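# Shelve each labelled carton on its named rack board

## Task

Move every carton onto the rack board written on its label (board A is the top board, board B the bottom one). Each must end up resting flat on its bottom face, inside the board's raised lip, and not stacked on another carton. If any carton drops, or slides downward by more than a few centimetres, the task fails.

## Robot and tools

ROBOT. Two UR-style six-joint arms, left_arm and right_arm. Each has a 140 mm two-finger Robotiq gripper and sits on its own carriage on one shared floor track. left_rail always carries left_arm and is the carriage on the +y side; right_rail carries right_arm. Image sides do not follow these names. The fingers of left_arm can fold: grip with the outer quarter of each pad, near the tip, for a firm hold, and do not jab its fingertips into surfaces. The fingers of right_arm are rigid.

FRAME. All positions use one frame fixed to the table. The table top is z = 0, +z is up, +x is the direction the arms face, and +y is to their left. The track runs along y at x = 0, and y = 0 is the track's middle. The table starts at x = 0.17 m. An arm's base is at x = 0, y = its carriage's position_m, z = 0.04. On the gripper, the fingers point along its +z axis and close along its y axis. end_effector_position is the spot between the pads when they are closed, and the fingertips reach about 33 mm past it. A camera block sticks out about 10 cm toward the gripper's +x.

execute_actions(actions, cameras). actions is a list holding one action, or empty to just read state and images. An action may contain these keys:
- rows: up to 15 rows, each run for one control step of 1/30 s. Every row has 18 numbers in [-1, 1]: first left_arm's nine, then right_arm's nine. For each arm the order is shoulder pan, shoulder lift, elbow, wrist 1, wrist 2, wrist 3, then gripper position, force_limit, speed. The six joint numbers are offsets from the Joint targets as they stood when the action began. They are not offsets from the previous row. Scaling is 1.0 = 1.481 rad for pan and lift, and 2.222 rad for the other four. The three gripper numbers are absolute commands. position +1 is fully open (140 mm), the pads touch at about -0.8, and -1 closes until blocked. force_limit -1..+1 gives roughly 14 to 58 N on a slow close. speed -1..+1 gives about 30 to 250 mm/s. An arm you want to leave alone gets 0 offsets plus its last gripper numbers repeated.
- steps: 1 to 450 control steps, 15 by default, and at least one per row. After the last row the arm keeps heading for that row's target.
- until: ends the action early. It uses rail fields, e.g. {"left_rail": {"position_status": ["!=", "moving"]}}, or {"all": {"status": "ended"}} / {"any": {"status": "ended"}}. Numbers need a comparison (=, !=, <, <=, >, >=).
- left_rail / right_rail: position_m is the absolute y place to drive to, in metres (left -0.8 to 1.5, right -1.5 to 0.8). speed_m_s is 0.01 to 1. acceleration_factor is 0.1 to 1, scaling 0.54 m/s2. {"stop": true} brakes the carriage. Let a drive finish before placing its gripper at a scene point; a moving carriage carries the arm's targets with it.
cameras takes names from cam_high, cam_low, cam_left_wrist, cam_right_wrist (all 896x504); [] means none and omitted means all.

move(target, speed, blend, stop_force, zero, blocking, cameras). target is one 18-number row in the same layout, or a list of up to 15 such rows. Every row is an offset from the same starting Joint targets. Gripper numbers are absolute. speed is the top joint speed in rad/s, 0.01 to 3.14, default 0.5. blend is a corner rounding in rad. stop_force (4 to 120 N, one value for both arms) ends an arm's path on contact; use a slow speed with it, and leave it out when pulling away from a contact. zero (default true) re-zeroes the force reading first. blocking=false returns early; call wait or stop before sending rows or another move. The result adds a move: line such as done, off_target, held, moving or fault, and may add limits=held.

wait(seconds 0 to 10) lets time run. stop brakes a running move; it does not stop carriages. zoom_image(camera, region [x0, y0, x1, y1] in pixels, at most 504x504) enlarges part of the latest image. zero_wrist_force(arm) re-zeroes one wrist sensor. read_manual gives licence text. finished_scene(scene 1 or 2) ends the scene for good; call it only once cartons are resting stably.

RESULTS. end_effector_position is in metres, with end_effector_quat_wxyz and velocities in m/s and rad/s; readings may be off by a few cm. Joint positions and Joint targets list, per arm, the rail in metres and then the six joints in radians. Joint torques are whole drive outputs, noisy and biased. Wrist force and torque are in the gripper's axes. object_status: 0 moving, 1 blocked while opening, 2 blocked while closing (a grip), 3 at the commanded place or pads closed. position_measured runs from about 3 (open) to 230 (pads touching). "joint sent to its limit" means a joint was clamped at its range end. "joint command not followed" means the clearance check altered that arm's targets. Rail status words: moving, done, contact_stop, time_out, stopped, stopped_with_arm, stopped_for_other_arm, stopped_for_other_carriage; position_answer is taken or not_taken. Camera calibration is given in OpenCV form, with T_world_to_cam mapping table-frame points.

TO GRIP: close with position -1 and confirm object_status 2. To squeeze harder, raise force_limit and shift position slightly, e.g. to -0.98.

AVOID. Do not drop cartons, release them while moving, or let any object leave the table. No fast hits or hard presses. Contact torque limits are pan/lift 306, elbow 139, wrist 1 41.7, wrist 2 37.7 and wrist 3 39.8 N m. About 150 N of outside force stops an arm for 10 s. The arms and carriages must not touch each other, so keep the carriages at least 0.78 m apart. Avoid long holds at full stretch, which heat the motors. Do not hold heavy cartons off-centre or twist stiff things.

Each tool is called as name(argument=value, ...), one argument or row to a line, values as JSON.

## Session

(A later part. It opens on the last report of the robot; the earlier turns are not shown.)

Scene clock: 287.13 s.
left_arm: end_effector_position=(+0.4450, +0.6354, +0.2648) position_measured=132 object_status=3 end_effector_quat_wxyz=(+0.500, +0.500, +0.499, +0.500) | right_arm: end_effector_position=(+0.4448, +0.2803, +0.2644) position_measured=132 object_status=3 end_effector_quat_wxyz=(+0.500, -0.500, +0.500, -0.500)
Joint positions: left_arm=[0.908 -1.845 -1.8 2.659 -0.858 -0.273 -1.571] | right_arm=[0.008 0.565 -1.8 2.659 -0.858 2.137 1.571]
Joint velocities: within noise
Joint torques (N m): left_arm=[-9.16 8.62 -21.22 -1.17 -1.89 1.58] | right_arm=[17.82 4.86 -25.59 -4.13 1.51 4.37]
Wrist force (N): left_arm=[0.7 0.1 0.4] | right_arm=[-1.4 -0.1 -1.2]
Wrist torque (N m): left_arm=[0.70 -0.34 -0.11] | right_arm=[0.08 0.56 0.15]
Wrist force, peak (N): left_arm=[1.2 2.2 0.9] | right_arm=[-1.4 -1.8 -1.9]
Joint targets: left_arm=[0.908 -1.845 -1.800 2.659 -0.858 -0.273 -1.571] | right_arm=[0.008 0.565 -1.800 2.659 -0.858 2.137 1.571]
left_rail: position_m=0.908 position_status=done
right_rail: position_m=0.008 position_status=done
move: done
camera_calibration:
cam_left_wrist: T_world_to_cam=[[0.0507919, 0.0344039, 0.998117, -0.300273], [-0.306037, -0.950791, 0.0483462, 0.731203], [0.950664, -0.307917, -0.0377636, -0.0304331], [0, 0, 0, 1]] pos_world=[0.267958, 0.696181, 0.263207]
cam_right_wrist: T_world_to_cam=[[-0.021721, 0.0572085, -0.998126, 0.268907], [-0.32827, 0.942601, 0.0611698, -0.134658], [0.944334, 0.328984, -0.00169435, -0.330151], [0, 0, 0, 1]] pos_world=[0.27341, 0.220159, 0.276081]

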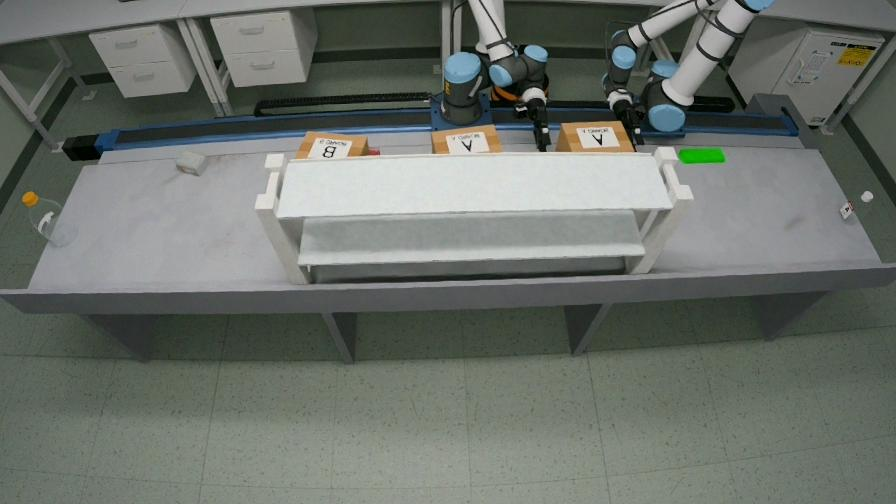

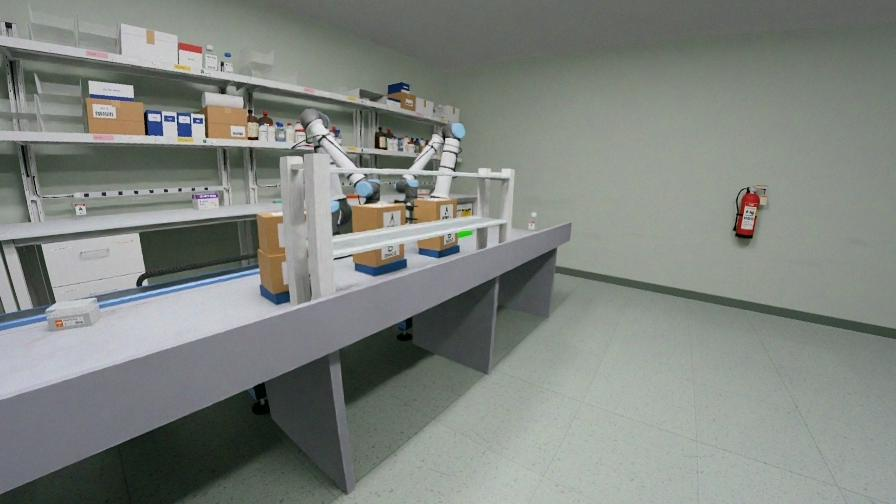

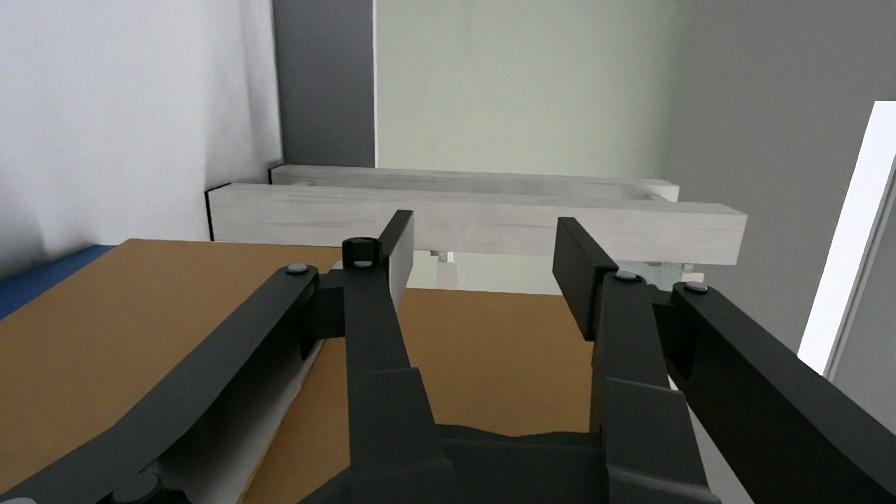

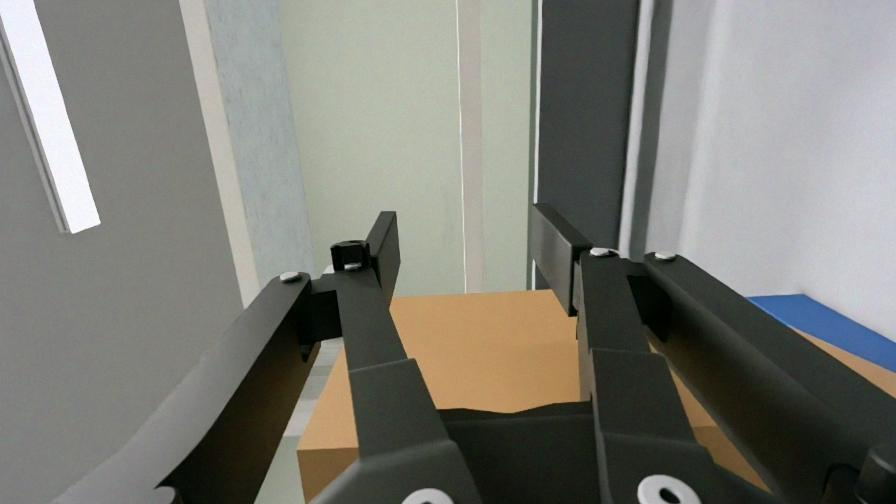

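move(
  target=[0.0368,0.0939,-0.0457,-0.0168,0.0245,0,-0.03,1,1,0.1199,0.0939,-0.0457,-0.0168,0.0799,0,-0.03,1,1],
  speed=0.03,
  stop_force=18,
  cameras=["cam_high"],
)

zoom_image(
  camera="cam_high",
  region=[500, 60, 720, 200],
)

Scene clock: 307.80 s.
left_arm: end_effector_position=(+0.4444, +0.5888, +0.2655) position_measured=132 object_status=3 end_effector_quat_wxyz=(+0.500, +0.500, +0.499, +0.500) | right_arm: end_effector_position=(+0.4462, +0.3260, +0.2650) position_measured=132 object_status=3 end_effector_quat_wxyz=(+0.500, -0.500, +0.500, -0.500)
Joint positions: left_arm=[0.908 -1.802 -1.69 2.579 -0.888 -0.231 -1.571] | right_arm=[0.008 0.704 -1.691 2.58 -0.887 2.275 1.571]
Joint velocities: within noise
Joint torques (N m): left_arm=[-14.81 -26.57 -28.3 1.48 1.92 1.47] | right_arm=[-6.46 -38.57 -31.64 -1.31 -5.89 4.15]
Wrist force (N): left_arm=[16.8 1.7 -0.4] | right_arm=[11.2 1.3 -0.4]
Wrist torque (N m): left_arm=[0.70 -1.00 -0.75] | right_arm=[0.20 0.13 -0.41]
Wrist force, peak (N): left_arm=[22.0 2.2 0.2] | right_arm=[19.1 3.5 -1.5]
Joint targets: left_arm=[0.908 -1.802 -1.690 2.579 -0.888 -0.231 -1.571] | right_arm=[0.008 0.704 -1.691 2.580 -0.887 2.275 1.571]
left_rail: position_m=0.908 position_status=done
right_rail: position_m=0.008 position_status=done
move: contact (left_arm, right_arm); left_arm: the shoulder lift is farthest, 0.030 rad from its target; right_arm: the shoulder pan is farthest, 0.039 rad from its target
Images, in order (width x height): cam_high 896x504.

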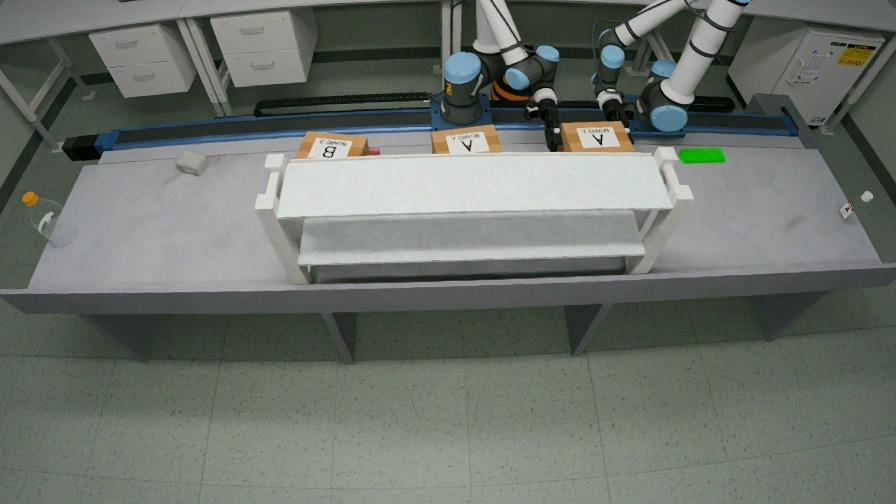

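Scaled by 2.291.

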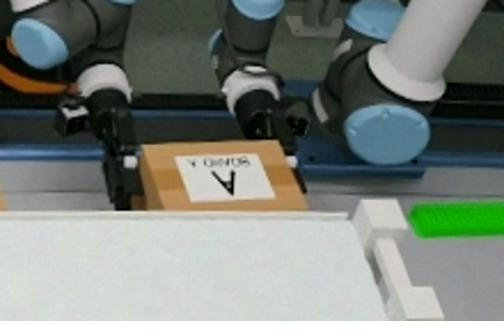

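move(
  target=[0.0037,0.0094,-0.0046,-0.0017,0.0025,0,-0.03,1,1,0.012,0.0094,-0.0046,-0.0017,0.008,0,-0.03,1,1],
  speed=0.03,
  cameras=["cam_high"],
)

zoom_image(
  camera="cam_high",
  region=[500, 60, 720, 200],
)

Scene clock: 324.60 s.
left_arm: end_effector_position=(+0.4446, +0.5826, +0.2651) position_measured=132 object_status=3 end_effector_quat_wxyz=(+0.500, +0.500, +0.499, +0.500) | right_arm: end_effector_position=(+0.4451, +0.3269, +0.2636) position_measured=132 object_status=3 end_effector_quat_wxyz=(+0.495, -0.498, +0.504, -0.503)
Joint positions: left_arm=[0.908 -1.796 -1.677 2.569 -0.891 -0.225 -1.571] | right_arm=[0.008 0.72 -1.678 2.572 -0.89 2.305 1.571]
Joint velocities: within noise
Joint torques (N m): left_arm=[-30.99 5.53 -64.23 -10.75 17.49 1.56] | right_arm=[34.55 -21.49 -60.51 -6.16 -14.93 0.25]
Wrist force (N): left_arm=[80.2 16.9 8.6] | right_arm=[68.8 -9.2 -6.8]
Wrist torque (N m): left_arm=[1.05 -1.89 -1.40] | right_arm=[-0.44 -2.26 -2.49]
Wrist force, peak (N): left_arm=[115.4 21.2 13.8] | right_arm=[124.4 -6.2 -6.0]
Joint targets: left_arm=[0.908 -1.796 -1.677 2.569 -0.891 -0.225 -1.571] | right_arm=[0.008 0.720 -1.678 2.572 -0.890 2.305 1.571]
Tool commands: left_gripper/position=-0.03 left_gripper/force_limit=+1.0 left_gripper/speed=+1.0 right_gripper/position=-0.027451 right_gripper/force_limit=+1.0 right_gripper/speed=+1.0
TORQUE FAULT: the external load on joint 6 (wrist 2) of the right arm reached its load limit, and that arm stopped for 10 seconds. A torque fault puts only its own arm into a fault stop. That arm's remaining commands of this call were not run. Before the stop ended, the hold on joint 6 (wrist 2) of that arm was turned back by 0.6 degrees, the way its load pushed it. That arm's target is now where it stood when the stop ended, not its last command. That arm keeps its grip as last carried out and accepts commands again: back off and push less far. That arm stops again whenever a joint's load reaches its limit.
left_rail: position_m=0.908 position_status=done
right_rail: position_m=0.008 position_status=done
move: fault (right_arm); right_arm: the wrist 2 is farthest, 0.012 rad from its target
Images, in order (width x height): cam_high 896x504.

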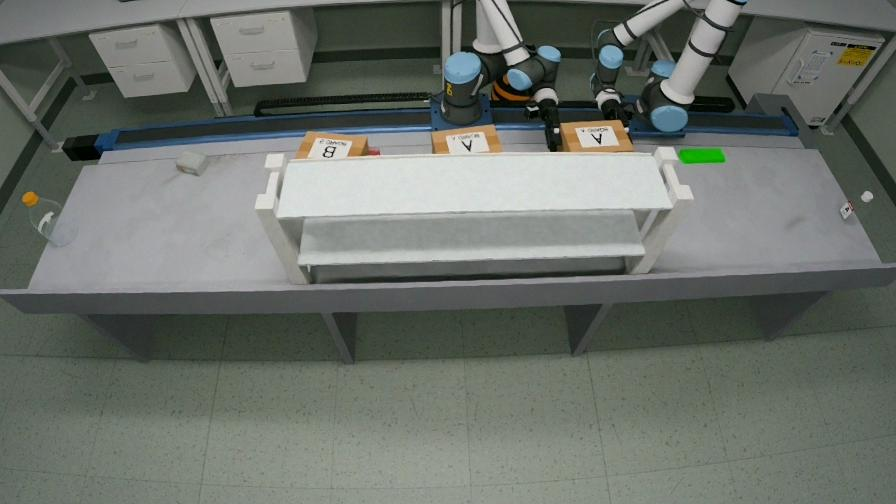

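Scaled by 2.291.

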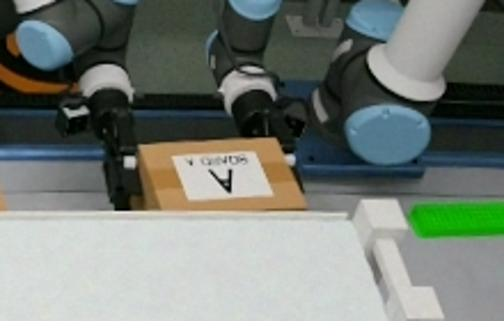

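move(
  target=[0,-0.0612,-0.0180,0.0588,0,0,-0.03,1,1,0,-0.0612,-0.0180,0.0588,0,0,-0.03,1,1],
  speed=0.1,
)

zoom_image(
  camera="cam_low",
  region=[340, 150, 500, 290],
)

Scene clock: 355.87 s.
left_arm: end_effector_position=(+0.4446, +0.5826, +0.3072) position_measured=132 object_status=3 end_effector_quat_wxyz=(+0.500, +0.500, +0.499, +0.500) | right_arm: end_effector_position=(+0.4452, +0.3269, +0.3056) position_measured=132 object_status=3 end_effector_quat_wxyz=(+0.495, -0.498, +0.504, -0.503)
Joint positions: left_arm=[0.908 -1.796 -1.767 2.529 -0.761 -0.225 -1.571] | right_arm=[0.008 0.721 -1.768 2.532 -0.76 2.305 1.571]
Joint velocities: within noise
Joint torques (N m): left_arm=[-41.5 -20.21 -68.87 -3.13 25.31 1.51] | right_arm=[37.81 -43.77 -83.41 -9.1 -18.51 0.28]
Wrist force (N): left_arm=[68.6 3.9 11.5] | right_arm=[63.6 19.5 -9.7]
Wrist torque (N m): left_arm=[1.39 -1.00 -0.35] | right_arm=[0.43 -2.08 -2.25]
Wrist force, peak (N): left_arm=[85.9 4.5 14.9] | right_arm=[80.1 20.8 -12.3]
Joint targets: left_arm=[0.908 -1.796 -1.767 2.529 -0.761 -0.225 -1.571] | right_arm=[0.008 0.720 -1.769 2.532 -0.760 2.305 1.571]
left_rail: position_m=0.908 position_status=done
right_rail: position_m=0.008 position_status=done
move: done
camera_calibration:
cam_left_wrist: T_world_to_cam=[[0.0508143, 0.0341993, 0.998122, -0.340725], [-0.305741, -0.950897, 0.0481464, 0.678681], [0.950758, -0.307614, -0.037863, -0.044958], [0, 0, 0, 1]] pos_world=[0.267559, 0.643178, 0.305707]
cam_right_wrist: T_world_to_cam=[[-0.0227529, 0.0556507, -0.998191, 0.308343], [-0.315258, 0.947108, 0.0599888, -0.187796], [0.948733, 0.316053, -0.0040051, -0.34277], [0, 0, 0, 1]] pos_world=[0.273009, 0.269037, 0.317678]

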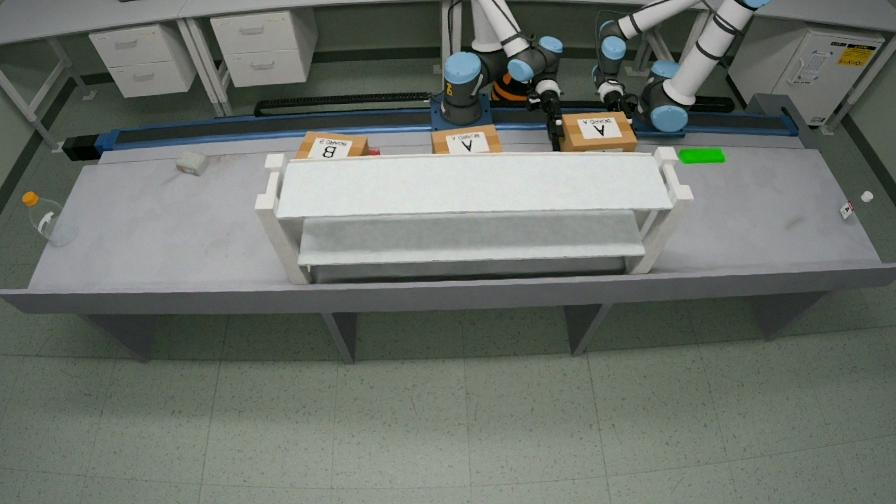

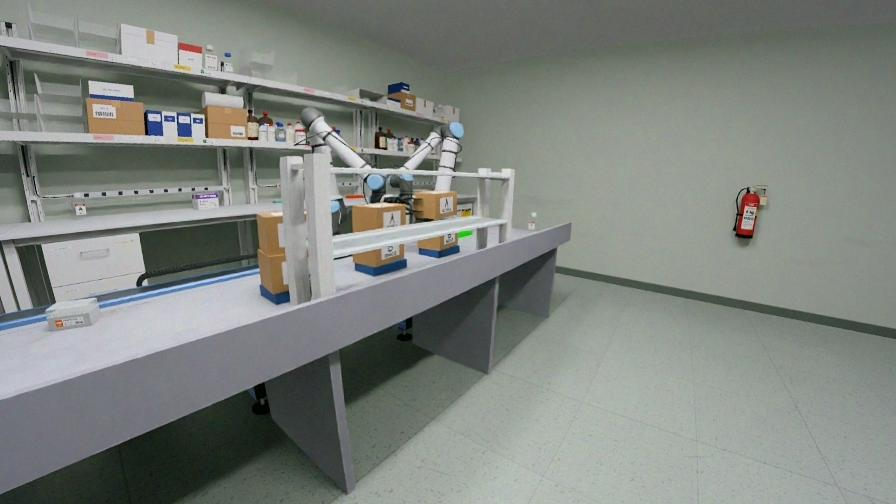

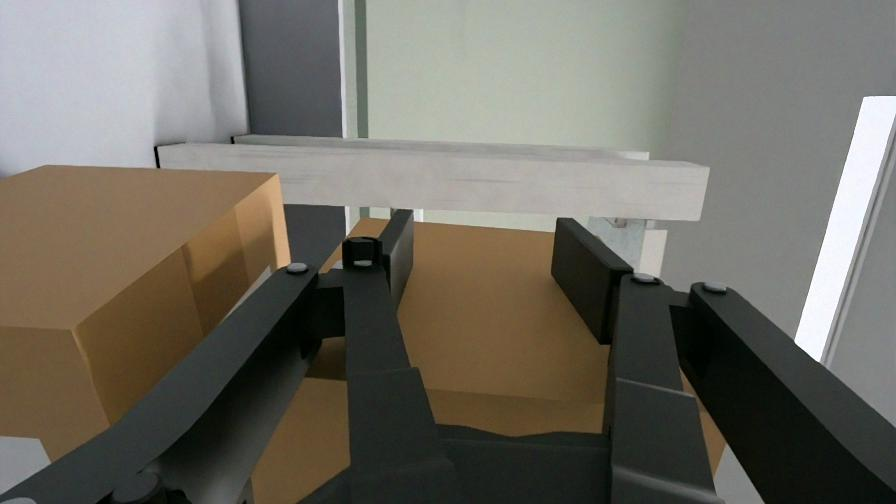

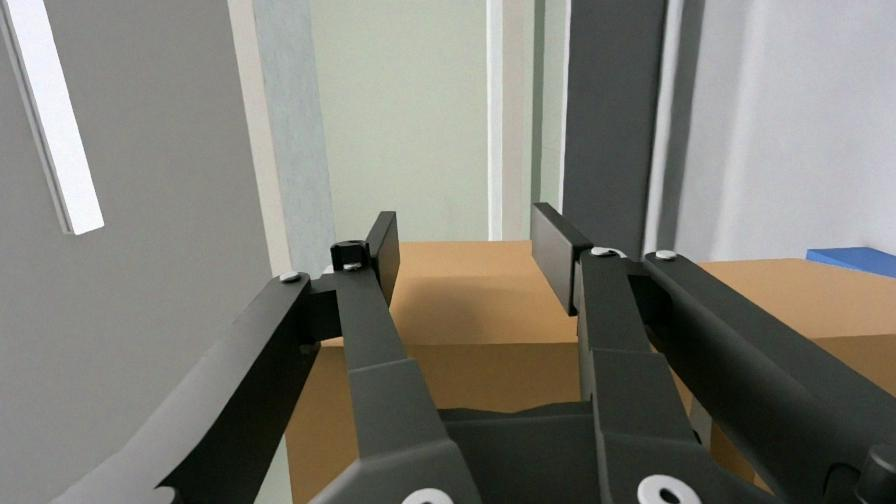

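Scaled by 3.150.

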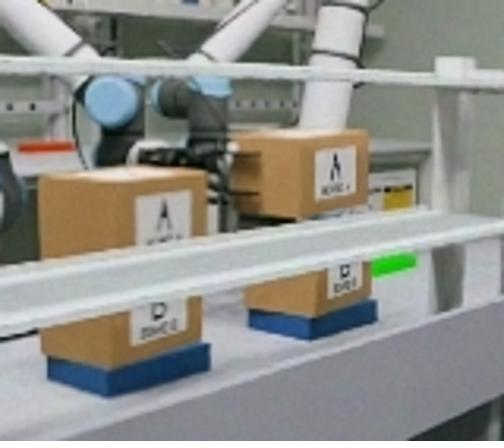

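move(
  target=[
    [0,-0.0505,-0.0206,0.0542,0,0,-0.03,1,1,0,-0.0505,-0.0206,0.0542,0,0,-0.03,1,1],
    [0,-0.0910,-0.0437,0.1043,0,0,-0.03,1,1,0,-0.0910,-0.0437,0.1043,0,0,-0.03,1,1],
    [0,-0.1227,-0.0687,0.1504,0,0,-0.03,1,1,0,-0.1227,-0.0687,0.1504,0,0,-0.03,1,1],
    [0,-0.1468,-0.0953,0.1932,0,0,-0.03,1,1,0,-0.1468,-0.0953,0.1932,0,0,-0.03,1,1],
    [0,-0.1642,-0.1235,0.2330,0,0,-0.03,1,1,0,-0.1642,-0.1235,0.2330,0,0,-0.03,1,1],
    [0,-0.1760,-0.1532,0.2705,0,0,-0.03,1,1,0,-0.1760,-0.1532,0.2705,0,0,-0.03,1,1],
    [0,-0.1826,-0.1839,0.3056,0,0,-0.03,1,1,0,-0.1826,-0.1839,0.3056,0,0,-0.03,1,1],
  ],
  speed=0.2,
  blend=0.01,
  cameras=["cam_high"],
)

Scene clock: 368.27 s.
left_arm: end_effector_position=(+0.4446, +0.5827, +0.6007) position_measured=132 object_status=3 end_effector_quat_wxyz=(+0.500, +0.500, +0.499, +0.500) | right_arm: end_effector_position=(+0.4455, +0.3272, +0.5986) position_measured=132 object_status=3 end_effector_quat_wxyz=(+0.495, -0.498, +0.504, -0.503)
Joint positions: left_arm=[0.908 -1.796 -2.038 2.121 -0.082 -0.225 -1.571] | right_arm=[0.008 0.72 -2.039 2.123 -0.081 2.305 1.571]
Joint velocities: within noise
Joint torques (N m): left_arm=[-34.21 10.11 -61.34 -4.12 20.94 1.33] | right_arm=[22.38 -11.9 -79.62 -9.33 -18.48 0.11]
Wrist force (N): left_arm=[77.0 0.6 14.7] | right_arm=[71.9 17.3 -12.3]
Wrist torque (N m): left_arm=[1.11 -0.73 0.21] | right_arm=[0.36 -2.53 -1.96]
Wrist force, peak (N): left_arm=[89.3 1.3 17.1] | right_arm=[83.8 18.5 -14.2]
Joint targets: left_arm=[0.908 -1.796 -2.038 2.121 -0.082 -0.225 -1.571] | right_arm=[0.008 0.720 -2.039 2.123 -0.081 2.305 1.571]
left_rail: position_m=0.908 position_status=done
right_rail: position_m=0.008 position_status=done
move: done
Images, in order (width x height): cam_high 896x504.

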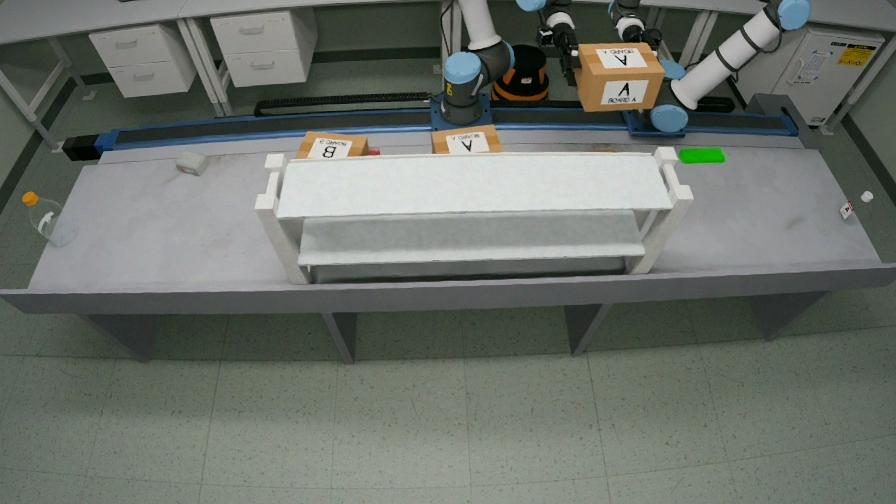

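move(
  target=[
    [0.0953,0.0373,-0.0135,-0.0114,0.0635,0,-0.03,1,1,-0.0795,0.0074,-0.0026,-0.0023,-0.0530,0,-0.03,1,1],
    [0.1799,0.0777,-0.0294,-0.0224,0.1199,0,-0.03,1,1,-0.1498,0.0223,-0.0080,-0.0069,-0.0998,0,-0.03,1,1],
    [0.2542,0.1197,-0.0477,-0.0320,0.1694,0,-0.03,1,1,-0.2104,0.0443,-0.0161,-0.0134,-0.1402,0,-0.03,1,1],
    [0.3190,0.1627,-0.0684,-0.0401,0.2126,0,-0.03,1,1,-0.2618,0.0714,-0.0269,-0.0207,-0.1745,0,-0.03,1,1],
    [0.3756,0.2062,-0.0912,-0.0462,0.2504,0,-0.03,1,1,-0.3051,0.1030,-0.0403,-0.0284,-0.2034,0,-0.03,1,1],
    [0.4250,0.2500,-0.1162,-0.0504,0.2833,0,-0.03,1,1,-0.3415,0.1376,-0.0562,-0.0356,-0.2276,0,-0.03,1,1],
    [0.4683,0.2937,-0.1432,-0.0525,0.3122,0,-0.03,1,1,-0.3722,0.1745,-0.0744,-0.0419,-0.2481,0,-0.03,1,1],
    [0.5065,0.3377,-0.1724,-0.0527,0.3376,0,-0.03,1,1,-0.3985,0.2130,-0.0949,-0.0470,-0.2656,0,-0.03,1,1],
  ],
  speed=0.15,
  blend=0.01,
)

zoom_image(
  camera="cam_high",
  region=[500, 60, 720, 240],
)

zoom_image(
  camera="cam_low",
  region=[390, 110, 550, 270],
)

Scene clock: 420.90 s.
left_arm: end_effector_position=(+0.7819, +0.4926, +0.5993) position_measured=132 object_status=3 end_effector_quat_wxyz=(+0.500, +0.501, +0.500, +0.500) | right_arm: end_effector_position=(+0.7816, +0.2370, +0.5982) position_measured=132 object_status=3 end_effector_quat_wxyz=(+0.496, -0.497, +0.504, -0.503)
Joint positions: left_arm=[0.908 -1.046 -1.537 1.738 -0.199 0.525 -1.571] | right_arm=[0.008 0.13 -1.724 1.912 -0.185 1.715 1.571]
Joint velocities: within noise
Joint torques (N m): left_arm=[-19.64 -25.13 -64.4 -8.62 15.29 0.12] | right_arm=[15.1 -15.51 -56.29 -1.65 -12.59 0.09]
Wrist force (N): left_arm=[37.6 -7.1 6.1] | right_arm=[34.2 -1.2 -7.5]
Wrist torque (N m): left_arm=[0.23 -0.80 1.59] | right_arm=[-0.21 -0.90 -1.29]
Wrist force, peak (N): left_arm=[94.2 1.2 17.9] | right_arm=[88.2 17.2 -14.8]
Joint targets: left_arm=[0.908 -1.046 -1.537 1.738 -0.199 0.525 -1.571] | right_arm=[0.008 0.130 -1.724 1.912 -0.185 1.715 1.571]
left_rail: position_m=0.908 position_status=done
right_rail: position_m=0.008 position_status=done
move: done
camera_calibration:
cam_left_wrist: T_world_to_cam=[[0.051771, 0.0341895, 0.998074, -0.646995], [-0.305987, -0.950803, 0.048442, 0.682207], [0.950627, -0.307905, -0.0387625, -0.381563], [0, 0, 0, 1]] pos_world=[0.604966, 0.553279, 0.59791]
cam_right_wrist: T_world_to_cam=[[-0.0233219, 0.0576726, -0.998063, 0.612976], [-0.315512, 0.946888, 0.0620881, -0.0152336], [0.948635, 0.316349, -0.00388687, -0.632405], [0, 0, 0, 1]] pos_world=[0.60941, 0.179133, 0.610276]

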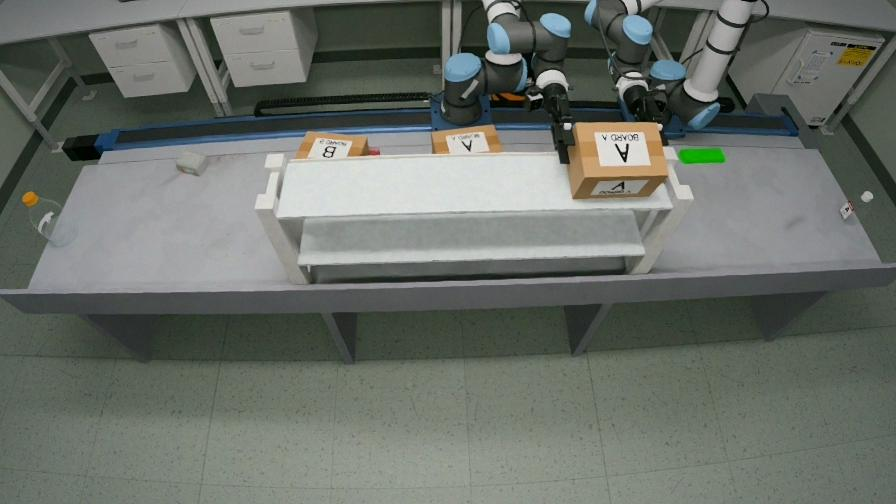

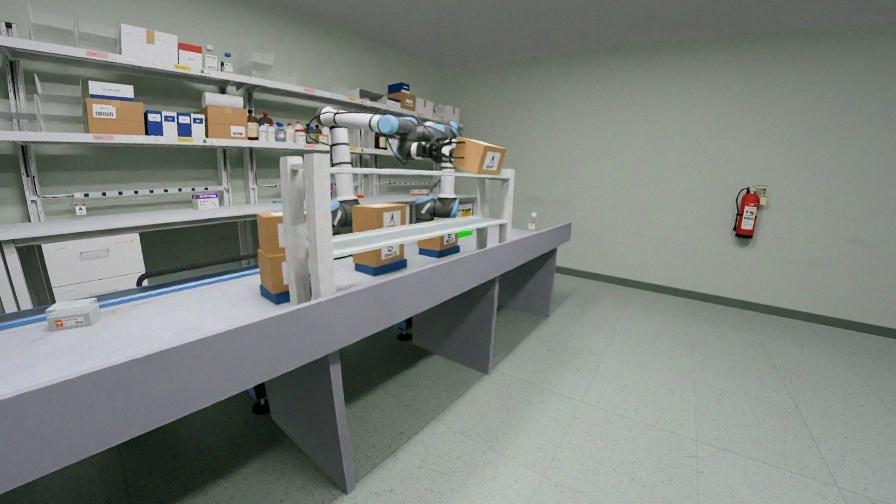

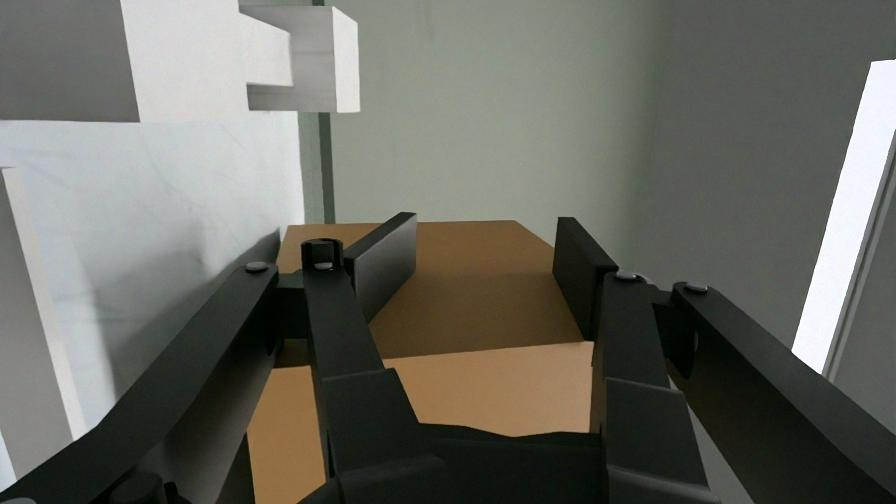

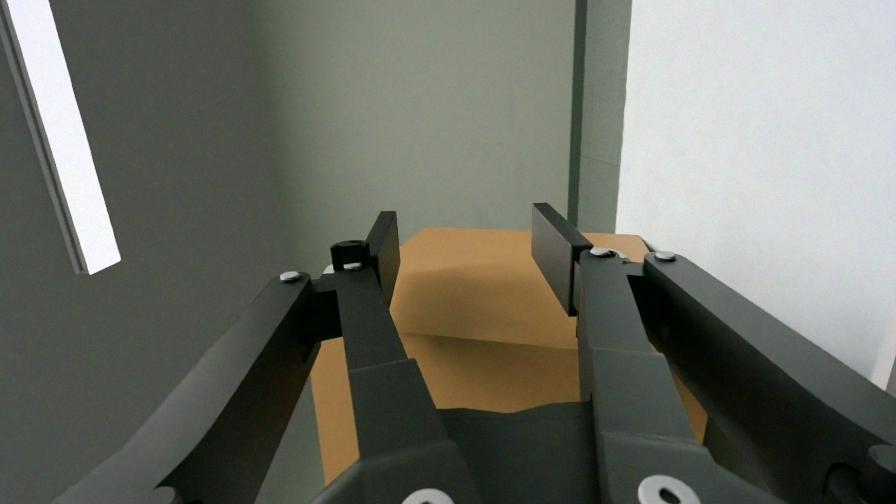

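Scaled by 2.291.

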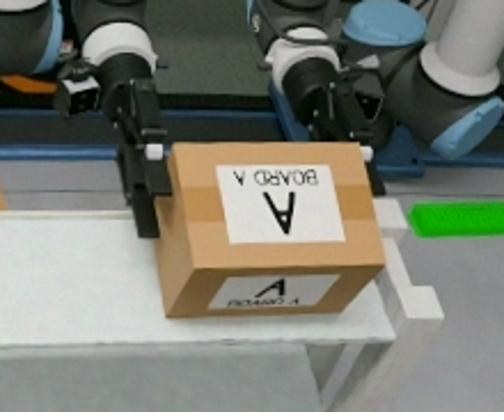

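Scaled by 3.150.

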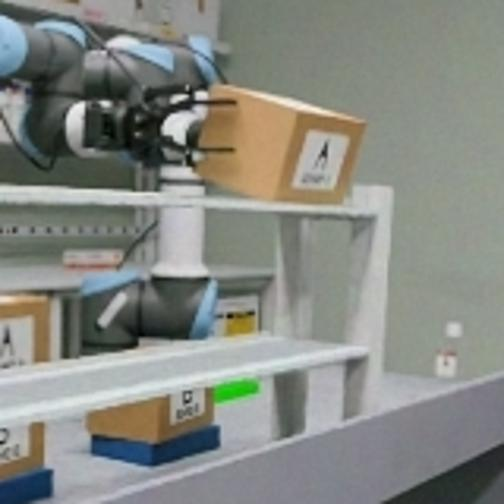

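move(
  target=[-0.0009,0.0110,0.0263,-0.0337,-0.0006,0,-0.03,1,1,0.0009,0.0111,0.0277,-0.0351,0.0006,0,-0.03,1,1],
  speed=0.02,
  cameras=["cam_high","cam_low"],
)

zoom_image(
  camera="cam_low",
  region=[390, 110, 550, 270],
)

zoom_image(
  camera="cam_high",
  region=[500, 60, 720, 240],
)

Scene clock: 435.97 s.
left_arm: end_effector_position=(+0.7815, +0.4923, +0.5576) position_measured=132 object_status=3 end_effector_quat_wxyz=(+0.500, +0.501, +0.500, +0.500) | right_arm: end_effector_position=(+0.7813, +0.2372, +0.5560) position_measured=132 object_status=3 end_effector_quat_wxyz=(+0.496, -0.497, +0.504, -0.503)
Joint positions: left_arm=[0.908 -1.047 -1.521 1.796 -0.274 0.524 -1.571] | right_arm=[0.008 0.132 -1.707 1.974 -0.263 1.716 1.571]
Joint velocities: within noise
Joint torques (N m): left_arm=[-38.82 -23.93 -51.8 -10.22 7.77 -0.23] | right_arm=[47.41 -8.38 -30.54 -0.85 -7.56 0.1]
Wrist force (N): left_arm=[43.3 -5.7 -2.4] | right_arm=[34.2 -13.4 0.3]
Wrist torque (N m): left_arm=[-1.37 -2.36 1.47] | right_arm=[-0.34 -0.74 -1.04]
Wrist force, peak (N): left_arm=[44.9 -8.5 -1.6] | right_arm=[40.6 -16.5 -3.8]
Joint targets: left_arm=[0.908 -1.047 -1.521 1.796 -0.274 0.524 -1.571] | right_arm=[0.008 0.132 -1.707 1.974 -0.263 1.716 1.571]
left_rail: position_m=0.908 position_status=done
right_rail: position_m=0.008 position_status=done
move: done
Images, in order (width x height): cam_high 896x504, cam_low 896x504.

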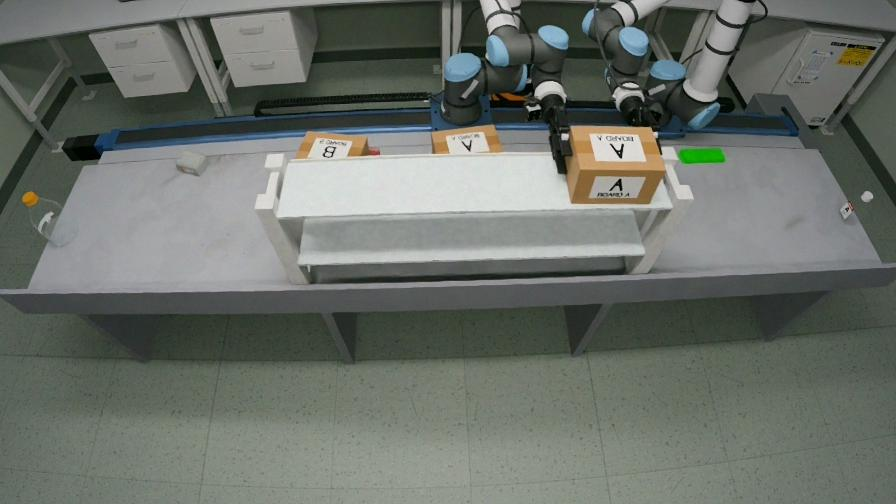

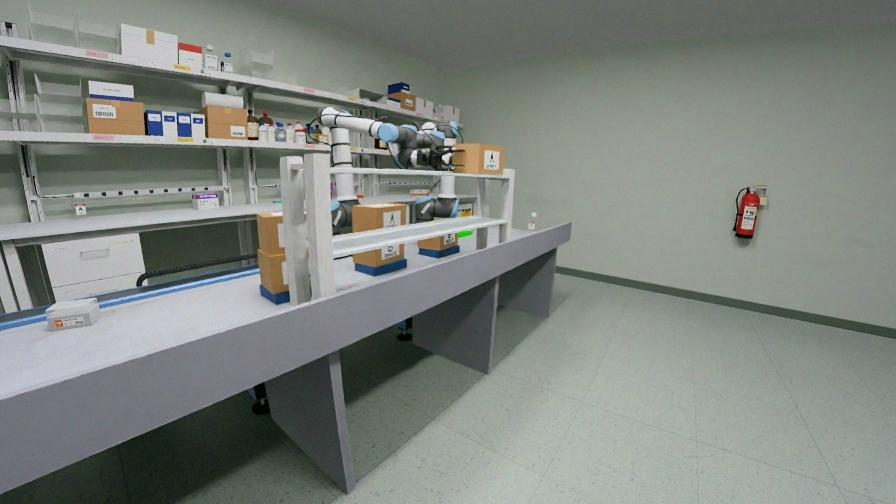

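Scaled by 3.150.

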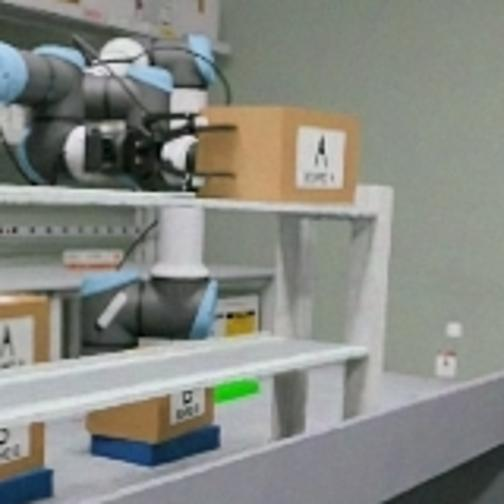

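Scaled by 2.291.

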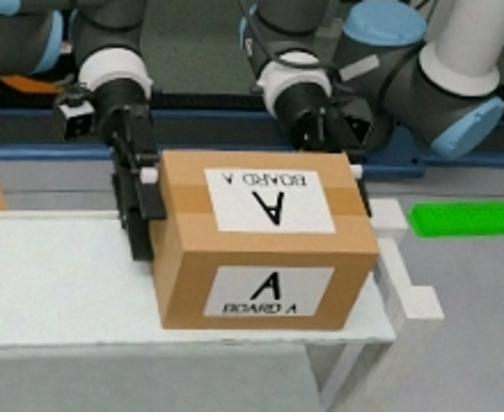

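move(
  target=[0.0216,0,0,0,0.0144,0,-0.03,1,1,-0.0338,0,0,0,-0.0225,0,-0.03,1,1],
  speed=0.04,
  cameras=["cam_high","cam_low"],
)

zoom_image(
  camera="cam_high",
  region=[500, 60, 720, 240],
)

zoom_image(
  camera="cam_low",
  region=[390, 110, 550, 270],
)

Scene clock: 450.93 s.
left_arm: end_effector_position=(+0.7945, +0.5066, +0.5575) position_measured=132 object_status=3 end_effector_quat_wxyz=(+0.500, +0.501, +0.500, +0.500) | right_arm: end_effector_position=(+0.7924, +0.2149, +0.5559) position_measured=132 object_status=3 end_effector_quat_wxyz=(+0.496, -0.497, +0.505, -0.502)
Joint positions: left_arm=[0.908 -1.015 -1.521 1.796 -0.274 0.556 -1.571] | right_arm=[0.008 0.082 -1.707 1.974 -0.263 1.667 1.571]
Joint velocities: within noise
Joint torques (N m): left_arm=[9.94 -60.55 -38.58 0.71 1.78 2.23] | right_arm=[-11.97 -48.26 -51.12 -4.24 -2.11 0.18]
Wrist force (N): left_arm=[4.0 -0.3 -1.5] | right_arm=[4.4 -4.9 2.4]
Wrist torque (N m): left_arm=[0.57 -1.10 -0.10] | right_arm=[-0.99 -0.73 0.15]
Wrist force, peak (N): left_arm=[43.6 -5.3 -2.4] | right_arm=[34.7 -13.9 0.1]
Joint targets: left_arm=[0.908 -1.015 -1.521 1.796 -0.274 0.556 -1.571] | right_arm=[0.008 0.081 -1.707 1.974 -0.263 1.666 1.571]
left_rail: position_m=0.908 position_status=done
right_rail: position_m=0.008 position_status=done
move: done
Images, in order (width x height): cam_high 896x504, cam_low 896x504.

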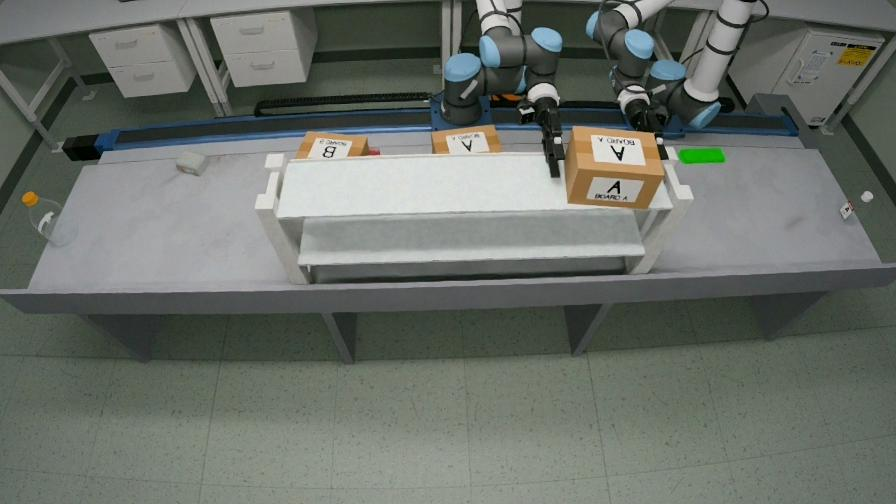

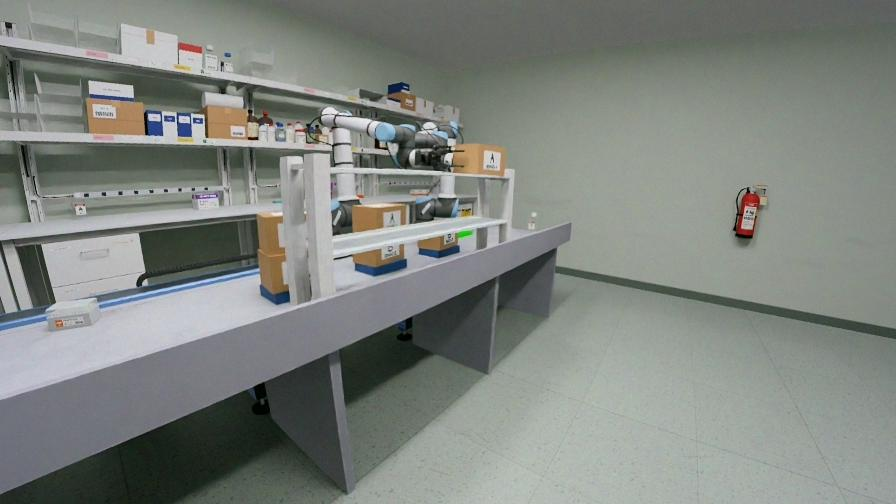

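Scaled by 2.291.

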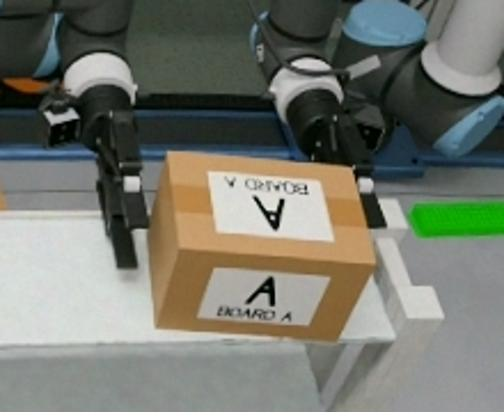

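Scaled by 3.150.

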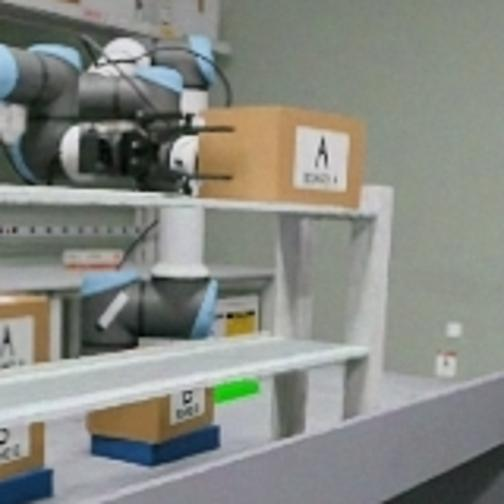

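move(
  target=[
    [-0.2411,-0.1885,0.0791,0.0461,-0.1607,0,-0.03,1,1,0.0932,-0.1542,0.0405,0.0604,0.0558,0,-0.03,1,1],
    [-0.5600,-0.4226,0.2090,0.0723,-0.3733,0,-0.03,1,1,0.3273,-0.2970,0.1288,0.0673,0.2117,0,-0.03,1,1],
  ],
  speed=[0.15,0.4],
  blend=0.05,
)

zoom_image(
  camera="cam_high",
  region=[500, 60, 720, 240],
)

Scene clock: 470.43 s.
left_arm: end_effector_position=(+0.4449, +0.6355, +0.5501) position_measured=132 object_status=3 end_effector_quat_wxyz=(+0.500, +0.500, +0.500, +0.500) | right_arm: end_effector_position=(+0.4448, +0.2807, +0.5503) position_measured=132 object_status=3 end_effector_quat_wxyz=(+0.500, -0.500, +0.500, -0.500)
Joint positions: left_arm=[0.908 -1.845 -2.147 2.26 -0.113 -0.274 -1.571] | right_arm=[0.008 0.566 -2.147 2.26 -0.113 2.137 1.571]
Joint velocities: within noise
Joint torques (N m): left_arm=[-8.23 -11.66 -35.89 3.08 -1.98 2.02] | right_arm=[17.28 -17.4 -41.62 -0.24 1.23 0.55]
Wrist force (N): left_arm=[4.0 -0.4 -2.4] | right_arm=[4.1 -4.9 2.1]
Wrist torque (N m): left_arm=[0.59 -1.04 -0.11] | right_arm=[-1.00 -0.67 0.16]
Wrist force, peak (N): left_arm=[5.1 -1.0 -3.1] | right_arm=[4.8 -4.8 3.4]
Joint targets: left_arm=[0.908 -1.845 -2.147 2.260 -0.113 -0.274 -1.571] | right_arm=[0.008 0.566 -2.147 2.260 -0.113 2.137 1.571]
left_rail: position_m=0.908 position_status=done
right_rail: position_m=0.008 position_status=done
move: done
camera_calibration:
cam_left_wrist: T_world_to_cam=[[0.0510282, 0.0351832, 0.998077, -0.585512], [-0.305699, -0.950859, 0.049148, 0.716811], [0.95076, -0.307619, -0.0377651, -0.0198306], [0, 0, 0, 1]] pos_world=[0.26786, 0.696086, 0.548408]
cam_right_wrist: T_world_to_cam=[[-0.0204299, 0.0579605, -0.99811, 0.553535], [-0.328858, 0.942378, 0.0614554, -0.152274], [0.944159, 0.329492, -0.000191964, -0.330638], [0, 0, 0, 1]] pos_world=[0.273407, 0.220358, 0.561783]

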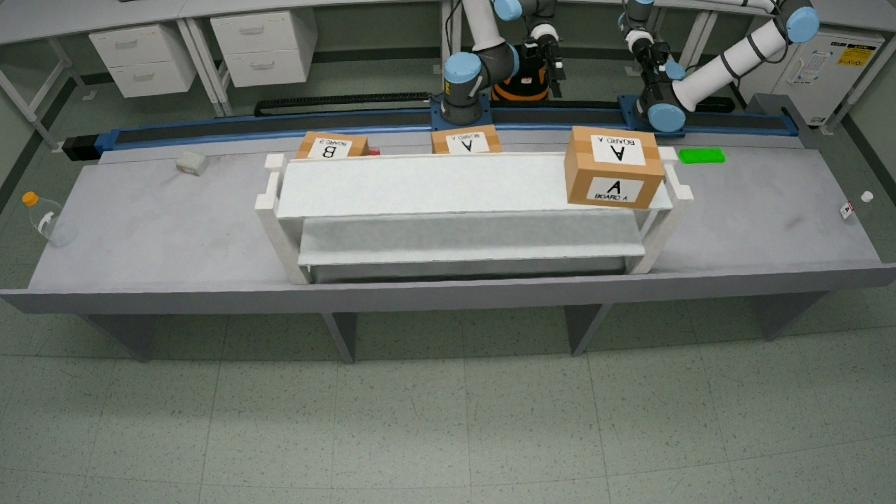

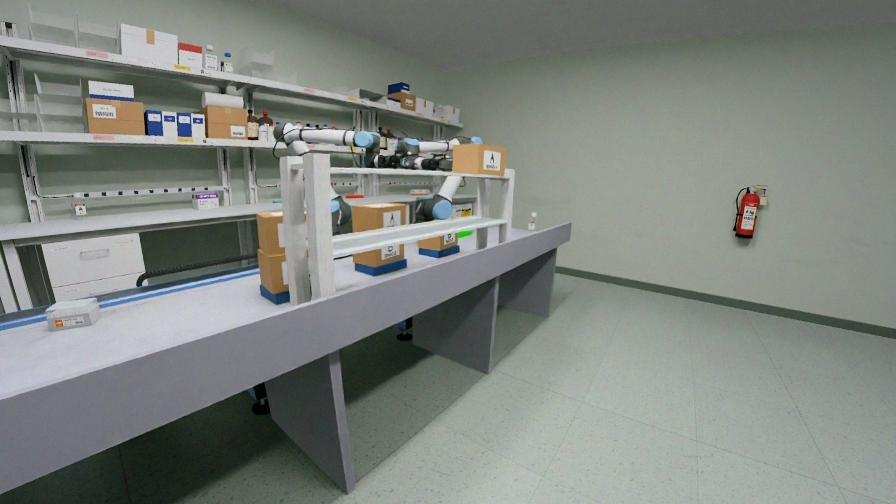

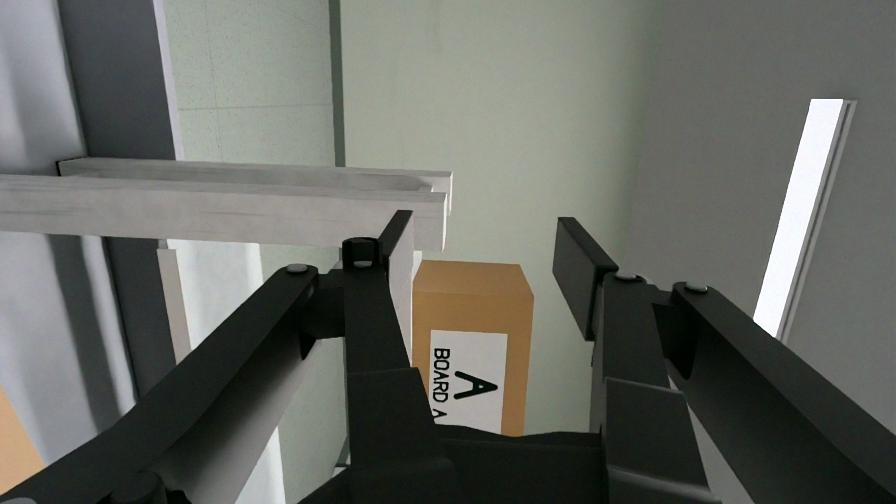

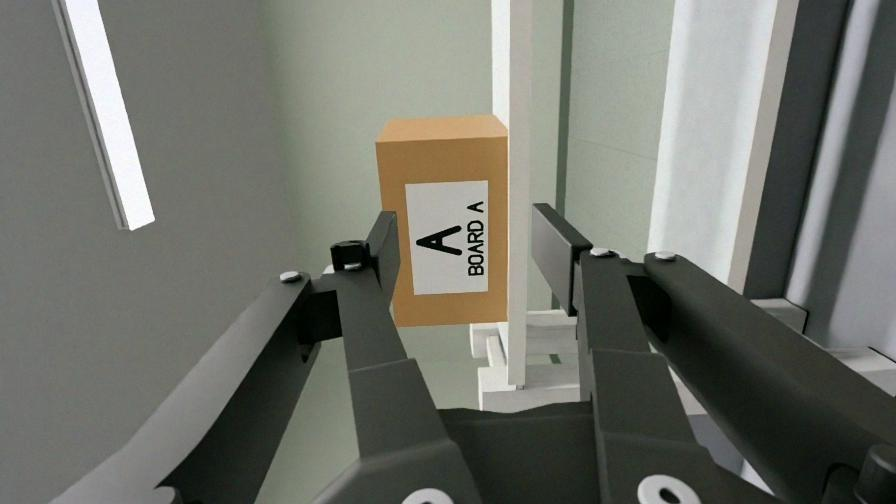

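Scaled by 2.291.

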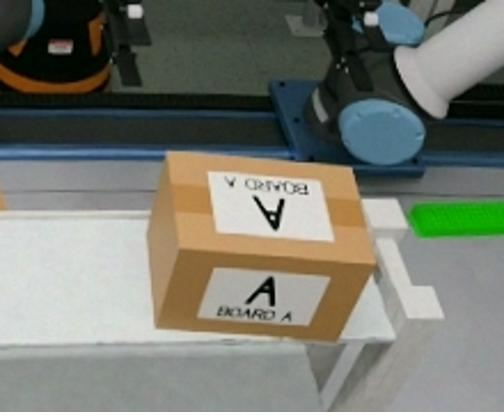

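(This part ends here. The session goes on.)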